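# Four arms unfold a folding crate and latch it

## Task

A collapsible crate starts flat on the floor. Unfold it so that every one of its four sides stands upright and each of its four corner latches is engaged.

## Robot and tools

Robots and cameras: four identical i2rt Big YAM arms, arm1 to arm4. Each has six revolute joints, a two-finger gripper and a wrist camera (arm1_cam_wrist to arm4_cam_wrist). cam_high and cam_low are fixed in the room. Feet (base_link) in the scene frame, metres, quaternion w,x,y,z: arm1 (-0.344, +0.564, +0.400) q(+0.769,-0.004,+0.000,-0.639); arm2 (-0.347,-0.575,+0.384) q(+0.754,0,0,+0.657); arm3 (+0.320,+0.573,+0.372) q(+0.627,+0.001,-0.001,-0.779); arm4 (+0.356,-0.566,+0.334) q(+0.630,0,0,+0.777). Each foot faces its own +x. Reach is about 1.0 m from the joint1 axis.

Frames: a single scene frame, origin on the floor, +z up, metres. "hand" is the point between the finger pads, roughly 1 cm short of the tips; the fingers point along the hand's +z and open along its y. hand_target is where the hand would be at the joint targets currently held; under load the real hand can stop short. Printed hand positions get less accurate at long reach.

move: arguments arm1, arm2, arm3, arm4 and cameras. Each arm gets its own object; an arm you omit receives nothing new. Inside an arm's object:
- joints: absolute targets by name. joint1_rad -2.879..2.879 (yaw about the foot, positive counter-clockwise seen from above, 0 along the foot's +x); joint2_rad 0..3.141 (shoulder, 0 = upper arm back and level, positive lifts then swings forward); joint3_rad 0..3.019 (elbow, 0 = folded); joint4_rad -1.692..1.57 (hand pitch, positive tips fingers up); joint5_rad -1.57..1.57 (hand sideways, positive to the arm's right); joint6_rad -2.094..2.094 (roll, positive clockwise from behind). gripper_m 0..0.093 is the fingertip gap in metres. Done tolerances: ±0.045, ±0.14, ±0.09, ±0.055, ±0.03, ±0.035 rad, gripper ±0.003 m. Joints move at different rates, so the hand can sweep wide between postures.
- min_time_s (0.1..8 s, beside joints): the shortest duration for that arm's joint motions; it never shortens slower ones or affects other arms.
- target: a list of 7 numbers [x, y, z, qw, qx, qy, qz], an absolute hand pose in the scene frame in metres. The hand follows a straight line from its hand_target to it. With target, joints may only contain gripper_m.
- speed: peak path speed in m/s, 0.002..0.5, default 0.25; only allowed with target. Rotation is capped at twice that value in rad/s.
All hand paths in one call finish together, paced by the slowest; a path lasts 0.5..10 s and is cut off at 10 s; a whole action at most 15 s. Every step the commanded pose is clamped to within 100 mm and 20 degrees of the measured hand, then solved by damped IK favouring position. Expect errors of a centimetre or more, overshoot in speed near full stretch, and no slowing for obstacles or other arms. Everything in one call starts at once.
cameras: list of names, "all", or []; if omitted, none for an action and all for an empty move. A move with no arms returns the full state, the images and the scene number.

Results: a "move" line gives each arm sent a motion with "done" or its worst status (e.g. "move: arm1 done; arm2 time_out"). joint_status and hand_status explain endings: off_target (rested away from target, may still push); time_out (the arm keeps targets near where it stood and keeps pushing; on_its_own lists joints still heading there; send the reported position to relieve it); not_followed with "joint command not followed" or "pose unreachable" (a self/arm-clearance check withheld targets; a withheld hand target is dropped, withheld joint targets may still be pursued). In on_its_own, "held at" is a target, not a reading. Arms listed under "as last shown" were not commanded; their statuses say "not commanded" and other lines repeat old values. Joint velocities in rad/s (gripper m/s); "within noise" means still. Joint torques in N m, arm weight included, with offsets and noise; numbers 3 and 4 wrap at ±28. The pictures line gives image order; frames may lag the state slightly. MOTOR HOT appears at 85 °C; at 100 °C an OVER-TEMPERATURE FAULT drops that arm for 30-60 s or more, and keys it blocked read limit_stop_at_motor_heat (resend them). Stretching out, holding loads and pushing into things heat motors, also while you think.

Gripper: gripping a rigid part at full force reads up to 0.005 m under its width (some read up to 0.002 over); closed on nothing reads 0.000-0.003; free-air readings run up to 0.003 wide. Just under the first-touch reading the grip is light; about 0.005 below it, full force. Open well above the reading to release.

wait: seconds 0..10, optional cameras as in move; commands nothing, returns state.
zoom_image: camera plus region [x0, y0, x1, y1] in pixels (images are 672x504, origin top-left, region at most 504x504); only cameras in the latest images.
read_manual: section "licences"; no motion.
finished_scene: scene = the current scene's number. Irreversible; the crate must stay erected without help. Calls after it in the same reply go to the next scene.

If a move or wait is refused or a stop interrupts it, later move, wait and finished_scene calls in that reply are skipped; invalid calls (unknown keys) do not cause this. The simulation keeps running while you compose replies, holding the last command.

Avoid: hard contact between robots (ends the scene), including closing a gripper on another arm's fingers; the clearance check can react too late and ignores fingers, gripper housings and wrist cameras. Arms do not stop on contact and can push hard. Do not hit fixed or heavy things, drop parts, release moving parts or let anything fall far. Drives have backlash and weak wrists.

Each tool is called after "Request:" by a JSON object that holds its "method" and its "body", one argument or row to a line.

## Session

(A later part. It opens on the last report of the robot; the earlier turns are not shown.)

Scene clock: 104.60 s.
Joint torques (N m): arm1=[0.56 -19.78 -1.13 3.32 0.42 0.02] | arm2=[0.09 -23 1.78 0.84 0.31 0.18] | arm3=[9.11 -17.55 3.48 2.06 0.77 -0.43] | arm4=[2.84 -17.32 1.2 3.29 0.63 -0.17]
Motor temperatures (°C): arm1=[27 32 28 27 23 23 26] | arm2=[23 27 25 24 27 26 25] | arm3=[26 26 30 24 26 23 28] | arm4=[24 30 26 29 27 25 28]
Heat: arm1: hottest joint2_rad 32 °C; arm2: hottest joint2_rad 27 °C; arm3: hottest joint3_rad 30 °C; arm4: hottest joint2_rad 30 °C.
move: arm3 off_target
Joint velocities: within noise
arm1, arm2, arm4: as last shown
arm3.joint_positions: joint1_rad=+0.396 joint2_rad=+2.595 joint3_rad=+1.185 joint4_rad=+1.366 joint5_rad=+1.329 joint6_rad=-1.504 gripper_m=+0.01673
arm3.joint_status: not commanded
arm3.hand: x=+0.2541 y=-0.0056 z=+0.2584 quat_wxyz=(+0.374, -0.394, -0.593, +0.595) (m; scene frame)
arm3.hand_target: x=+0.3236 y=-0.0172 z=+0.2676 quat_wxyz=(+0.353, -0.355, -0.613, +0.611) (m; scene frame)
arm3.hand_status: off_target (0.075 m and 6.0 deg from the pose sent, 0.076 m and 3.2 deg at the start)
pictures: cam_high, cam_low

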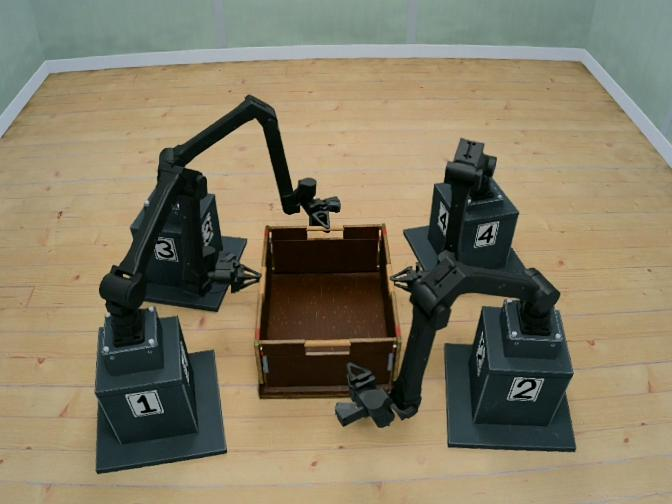

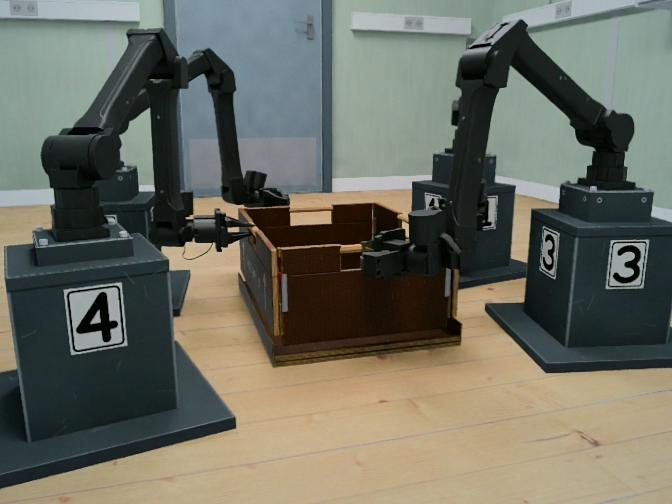

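Request:
{"method": "move", "body": {
  "arm3": {"target":[0.224,-0.015,0.265,-0.37,0.37,0.602,-0.602],"speed":0.08},
  "cameras": ["cam_high"]
}}

Request:
{"method": "zoom_image", "body": {
  "camera": "cam_high",
  "region": [235, 205, 415, 385]
}}

Request:
{"method": "move", "body": {
  "arm3": {"target":[0.25,-0.014,0.265,-0.37,0.37,0.602,-0.602],"speed":0.08}
}}

Request:
{"method": "move", "body": {
  "arm1": {"joints":{"gripper_m":0.045}},
  "arm3": {"joints":{"gripper_m":0.05}},
  "arm4": {"joints":{"gripper_m":0.045}}
}}

Request:
{"method": "move", "body": {
  "arm1": {"target":[0.005,0.30,0.253,0.001,0.003,-0.733,0.680],"speed":0.12},
  "arm3": {"target":[0.34,0.04,0.265,-0.37,0.37,0.602,-0.602],"speed":0.12},
  "arm4": {"target":[-0.035,-0.285,0.256,-0.703,0.711,-0.004,0.002],"speed":0.12},
  "cameras": ["cam_high","cam_low"]
}}

Request:
{"method": "zoom_image", "body": {
  "camera": "cam_high",
  "region": [235, 205, 415, 385]
}}

Request:
{"method": "zoom_image", "body": {
  "camera": "cam_low",
  "region": [220, 190, 480, 375]
}}

Scene clock: 109.00 s.
Joint torques (N m): arm1=[0.67 -19.37 -1.03 3.28 0.41 0.01] | arm2=[0.03 -22.95 1.76 0.83 0.32 0.18] | arm3=[-4.13 -17.2 2.4 2.06 -1.07 -0.36] | arm4=[2.84 -17.32 1.2 3.29 0.63 -0.17]
Motor temperatures (°C): arm1=[27 32 28 27 23 23 26] | arm2=[23 28 25 24 27 26 25] | arm3=[26 26 29 24 26 23 28] | arm4=[24 31 26 29 27 25 28]
Heat: arm1: hottest joint2_rad 32 °C; arm2: hottest joint2_rad 28 °C; arm3: hottest joint3_rad 29 °C; arm4: hottest joint2_rad 31 °C.
move: arm3 off_target
Joint velocities: within noise
arm1, arm2, arm4: as last shown
arm3.joint_positions: joint1_rad=+0.384 joint2_rad=+2.595 joint3_rad=+1.161 joint4_rad=+1.402 joint5_rad=+1.263 joint6_rad=-1.510 gripper_m=+0.01673
arm3.joint_status: not commanded
arm3.hand: x=+0.2503 y=-0.0060 z=+0.2581 quat_wxyz=(+0.356, -0.380, -0.601, +0.606) (m; scene frame)
arm3.hand_target: x=+0.2301 y=-0.0135 z=+0.2652 quat_wxyz=(+0.368, -0.371, -0.604, +0.602) (m; scene frame)
arm3.hand_status: off_target (0.029 m and 2.0 deg from the pose sent, 0.032 m and 3.1 deg at the start)
pictures: cam_high

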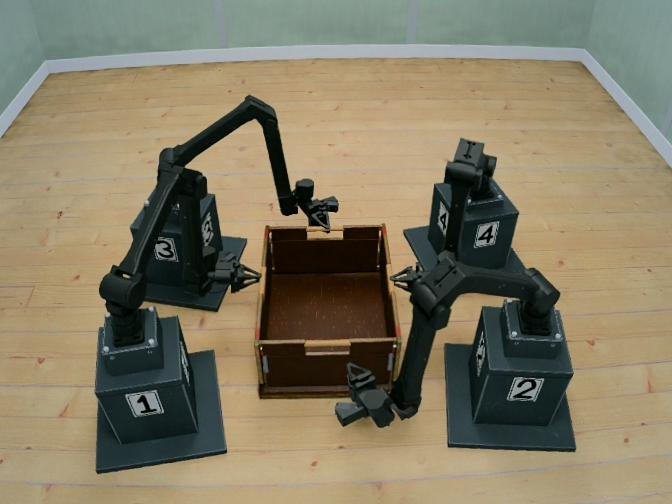

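Scaled by 2.800 from the camera's 672x504 image, which has a finer 960x720 frame.

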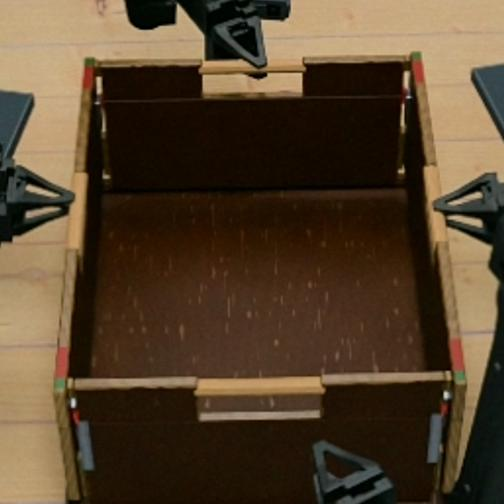

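Scene clock: 109.97 s.
Joint torques (N m): arm1=[0.62 -20.07 -1.07 3.25 0.45 0.02] | arm2=[0.09 -22.95 1.77 0.84 0.31 0.18] | arm3=[-0.67 -16.97 3.08 1.69 0.18 -0.4] | arm4=[2.84 -17.32 1.2 3.29 0.63 -0.17]
Motor temperatures (°C): arm1=[27 32 28 27 23 23 26] | arm2=[23 28 25 24 27 26 25] | arm3=[26 26 29 24 26 23 28] | arm4=[24 31 26 29 27 25 28]
Heat: arm1: hottest joint2_rad 32 °C; arm2: hottest joint2_rad 28 °C; arm3: hottest joint3_rad 29 °C; arm4: hottest joint2_rad 31 °C.
move: arm3 off_target
Joint velocities: within noise
arm1, arm4: as last shown
arm2.joint_positions: joint1_rad=+0.564 joint2_rad=+2.619 joint3_rad=+1.136 joint4_rad=+1.154 joint5_rad=+1.533 joint6_rad=-1.311 gripper_m=+0.04989
arm2.joint_status: not commanded
arm2.hand: x=-0.3928 y=-0.0536 z=+0.2382 quat_wxyz=(-0.585, +0.617, -0.353, +0.390) (m; scene frame)
arm2.hand_target: x=-0.3975 y=-0.0454 z=+0.2560 quat_wxyz=(-0.593, +0.610, -0.364, +0.379) (m; scene frame)
arm2.hand_status: not commanded
arm3.joint_positions: joint1_rad=+0.385 joint2_rad=+2.595 joint3_rad=+1.161 joint4_rad=+1.401 joint5_rad=+1.267 joint6_rad=-1.510 gripper_m=+0.01673
arm3.joint_status: not commanded
arm3.hand: x=+0.2509 y=-0.0054 z=+0.2579 quat_wxyz=(+0.357, -0.380, -0.601, +0.605) (m; scene frame)
arm3.hand_target: x=+0.2506 y=-0.0139 z=+0.2649 quat_wxyz=(+0.369, -0.371, -0.604, +0.601) (m; scene frame)
arm3.hand_status: off_target (0.011 m and 1.9 deg from the pose sent, 0.011 m and 2.0 deg at the start)
pictures: none

Scene clock: 110.77 s.
Joint torques (N m): arm1=[0.5 -19.14 -1.07 2.58 0.33 0.04] | arm2=[0.09 -23 1.77 0.84 0.31 0.18] | arm3=[-1.08 -17.08 3.07 1.95 0.2 0.04] | arm4=[2.61 -16.79 1.4 2.19 -0.02 0]
Motor temperatures (°C): arm1=[27 32 28 27 23 23 26] | arm2=[23 28 25 24 27 26 25] | arm3=[26 26 29 24 26 23 28] | arm4=[24 31 26 29 27 25 28]
Heat: arm1: hottest joint2_rad 32 °C; arm2: hottest joint2_rad 28 °C; arm3: hottest joint3_rad 29 °C; arm4: hottest joint2_rad 31 °C.
move: arm1 done; arm3 done; arm4 done
Joint velocities: within noise
arm1.joint_positions: joint1_rad=+0.948 joint2_rad=+2.636 joint3_rad=+0.877 joint4_rad=+1.554 joint5_rad=+1.125 joint6_rad=-1.383 gripper_m=+0.04495
arm1.joint_status: all done
arm1.hand: x=+0.0057 y=+0.2256 z=+0.2488 quat_wxyz=(+0.001, +0.001, -0.735, +0.678) (m; scene frame)
arm1.hand_target: x=+0.0083 y=+0.2281 z=+0.2538 quat_wxyz=(-0.002, +0.003, -0.733, +0.680) (m; scene frame)
arm1.hand_status: not commanded
arm2: as last shown
arm3.joint_positions: joint1_rad=+0.377 joint2_rad=+2.593 joint3_rad=+1.162 joint4_rad=+1.401 joint5_rad=+1.258 joint6_rad=-1.565 gripper_m=+0.04989
arm3.joint_status: all done
arm3.hand: x=+0.2473 y=-0.0072 z=+0.2589 quat_wxyz=(+0.373, -0.364, -0.611, +0.596) (m; scene frame)
arm3.hand_target: x=+0.2470 y=-0.0151 z=+0.2657 quat_wxyz=(+0.372, -0.368, -0.606, +0.600) (m; scene frame)
arm3.hand_status: not commanded
arm4.joint_positions: joint1_rad=+0.924 joint2_rad=+2.489 joint3_rad=+0.905 joint4_rad=+1.540 joint5_rad=+1.137 joint6_rad=-1.536 gripper_m=+0.04495
arm4.joint_status: all done
arm4.hand: x=-0.0347 y=-0.2078 z=+0.2525 quat_wxyz=(-0.701, +0.714, +0.000, +0.004) (m; scene frame)
arm4.hand_target: x=-0.0371 y=-0.2106 z=+0.2560 quat_wxyz=(-0.703, +0.711, +0.003, +0.003) (m; scene frame)
arm4.hand_status: not commanded
pictures: none

Scene clock: 112.90 s.
Joint torques (N m): arm1=[0.38 -18.26 -1.58 1.47 0.46 0.27] | arm2=[0.03 -22.95 1.77 0.84 0.31 0.18] | arm3=[0.26 -16.44 0.81 2.33 0.24 0.07] | arm4=[2.02 -16.15 0.34 2.09 0.02 0.41]
Motor temperatures (°C): arm1=[27 32 28 27 23 23 26] | arm2=[23 28 25 24 27 26 25] | arm3=[26 27 29 24 26 23 28] | arm4=[24 30 26 29 27 25 28]
Heat: arm1: hottest joint2_rad 32 °C; arm2: hottest joint2_rad 28 °C; arm3: hottest joint3_rad 29 °C; arm4: hottest joint2_rad 30 °C.
move: arm1 done; arm3 done; arm4 off_target
Joint velocities: within noise
arm1.joint_positions: joint1_rad=+1.126 joint2_rad=+2.630 joint3_rad=+0.816 joint4_rad=+1.526 joint5_rad=+1.301 joint6_rad=-1.290 gripper_m=+0.04496
arm1.joint_status: not commanded
arm1.hand: x=+0.0070 y=+0.2959 z=+0.2513 quat_wxyz=(+0.001, +0.000, -0.731, +0.682) (m; scene frame)
arm1.hand_target: x=+0.0067 y=+0.2989 z=+0.2535 quat_wxyz=(-0.001, +0.001, -0.732, +0.681) (m; scene frame)
arm1.hand_status: done (0.005 m and 0.4 deg from the pose sent, 0.075 m and 0.5 deg at the start; a joint's target at an end of its range on 12 of 64 steps)
arm2: as last shown
arm3.joint_positions: joint1_rad=+0.574 joint2_rad=+2.593 joint3_rad=+1.113 joint4_rad=+1.514 joint5_rad=+1.465 joint6_rad=-1.608 gripper_m=+0.04991
arm3.joint_status: not commanded
arm3.hand: x=+0.3361 y=+0.0374 z=+0.2641 quat_wxyz=(+0.373, -0.371, -0.602, +0.601) (m; scene frame)
arm3.hand_target: x=+0.3398 y=+0.0395 z=+0.2659 quat_wxyz=(+0.370, -0.370, -0.602, +0.603) (m; scene frame)
arm3.hand_status: done (0.005 m and 0.3 deg from the pose sent, 0.104 m and 1.5 deg at the start)
arm4.joint_positions: joint1_rad=+1.080 joint2_rad=+2.475 joint3_rad=+0.833 joint4_rad=+1.540 joint5_rad=+1.312 joint6_rad=-1.504 gripper_m=+0.04495
arm4.joint_status: not commanded
arm4.hand: x=-0.0313 y=-0.2781 z=+0.2525 quat_wxyz=(-0.698, +0.716, +0.002, +0.020) (m; scene frame)
arm4.hand_target: x=-0.0314 y=-0.2808 z=+0.2564 quat_wxyz=(-0.699, +0.715, -0.008, +0.007) (m; scene frame)
arm4.hand_status: off_target (0.009 m and 2.4 deg from the pose sent, 0.077 m and 0.6 deg at the start; a joint's target at an end of its range on 63 of 64 steps)
pictures: cam_high, cam_low

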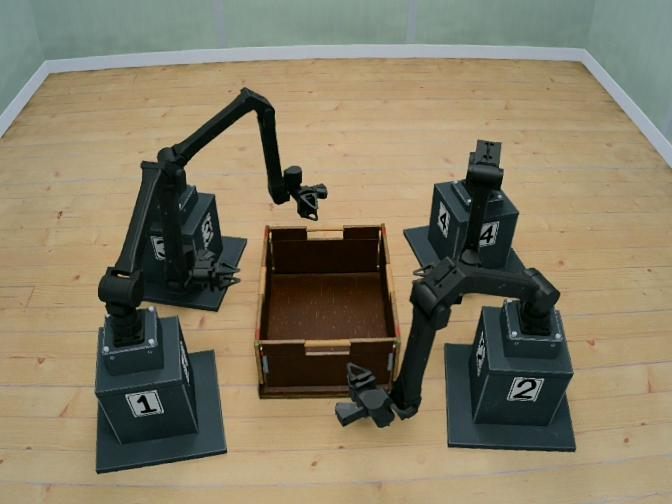

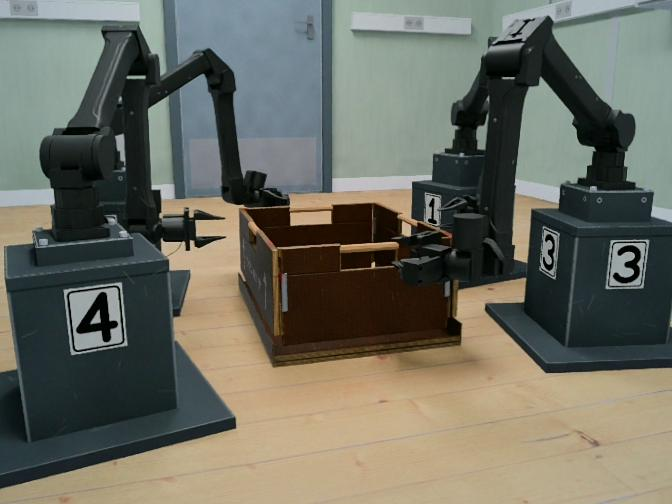

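Scaled by 2.800 from the camera's 672x504 image, which has a finer 960x720 frame.

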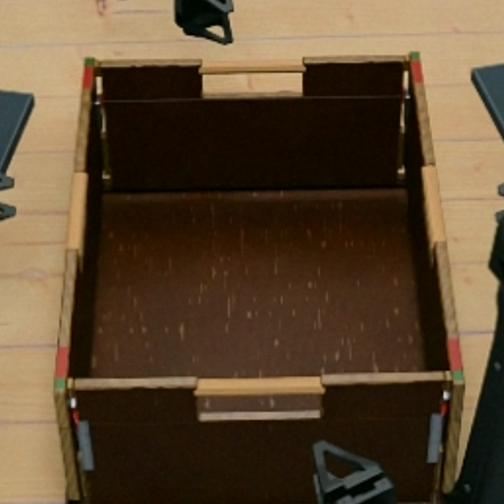

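Scaled by 1.938 from the camera's 672x504 image, which has a finer 960x720 frame.

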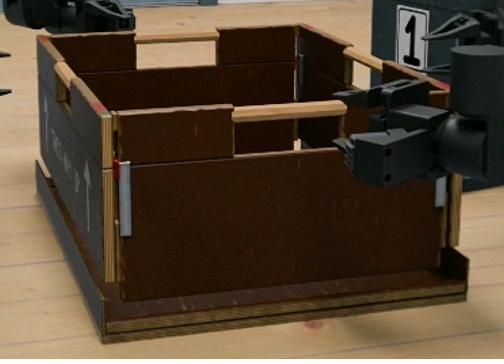

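Request:
{"method": "finished_scene", "body": {
  "scene": 2
}}

The scene is finished: the task was done.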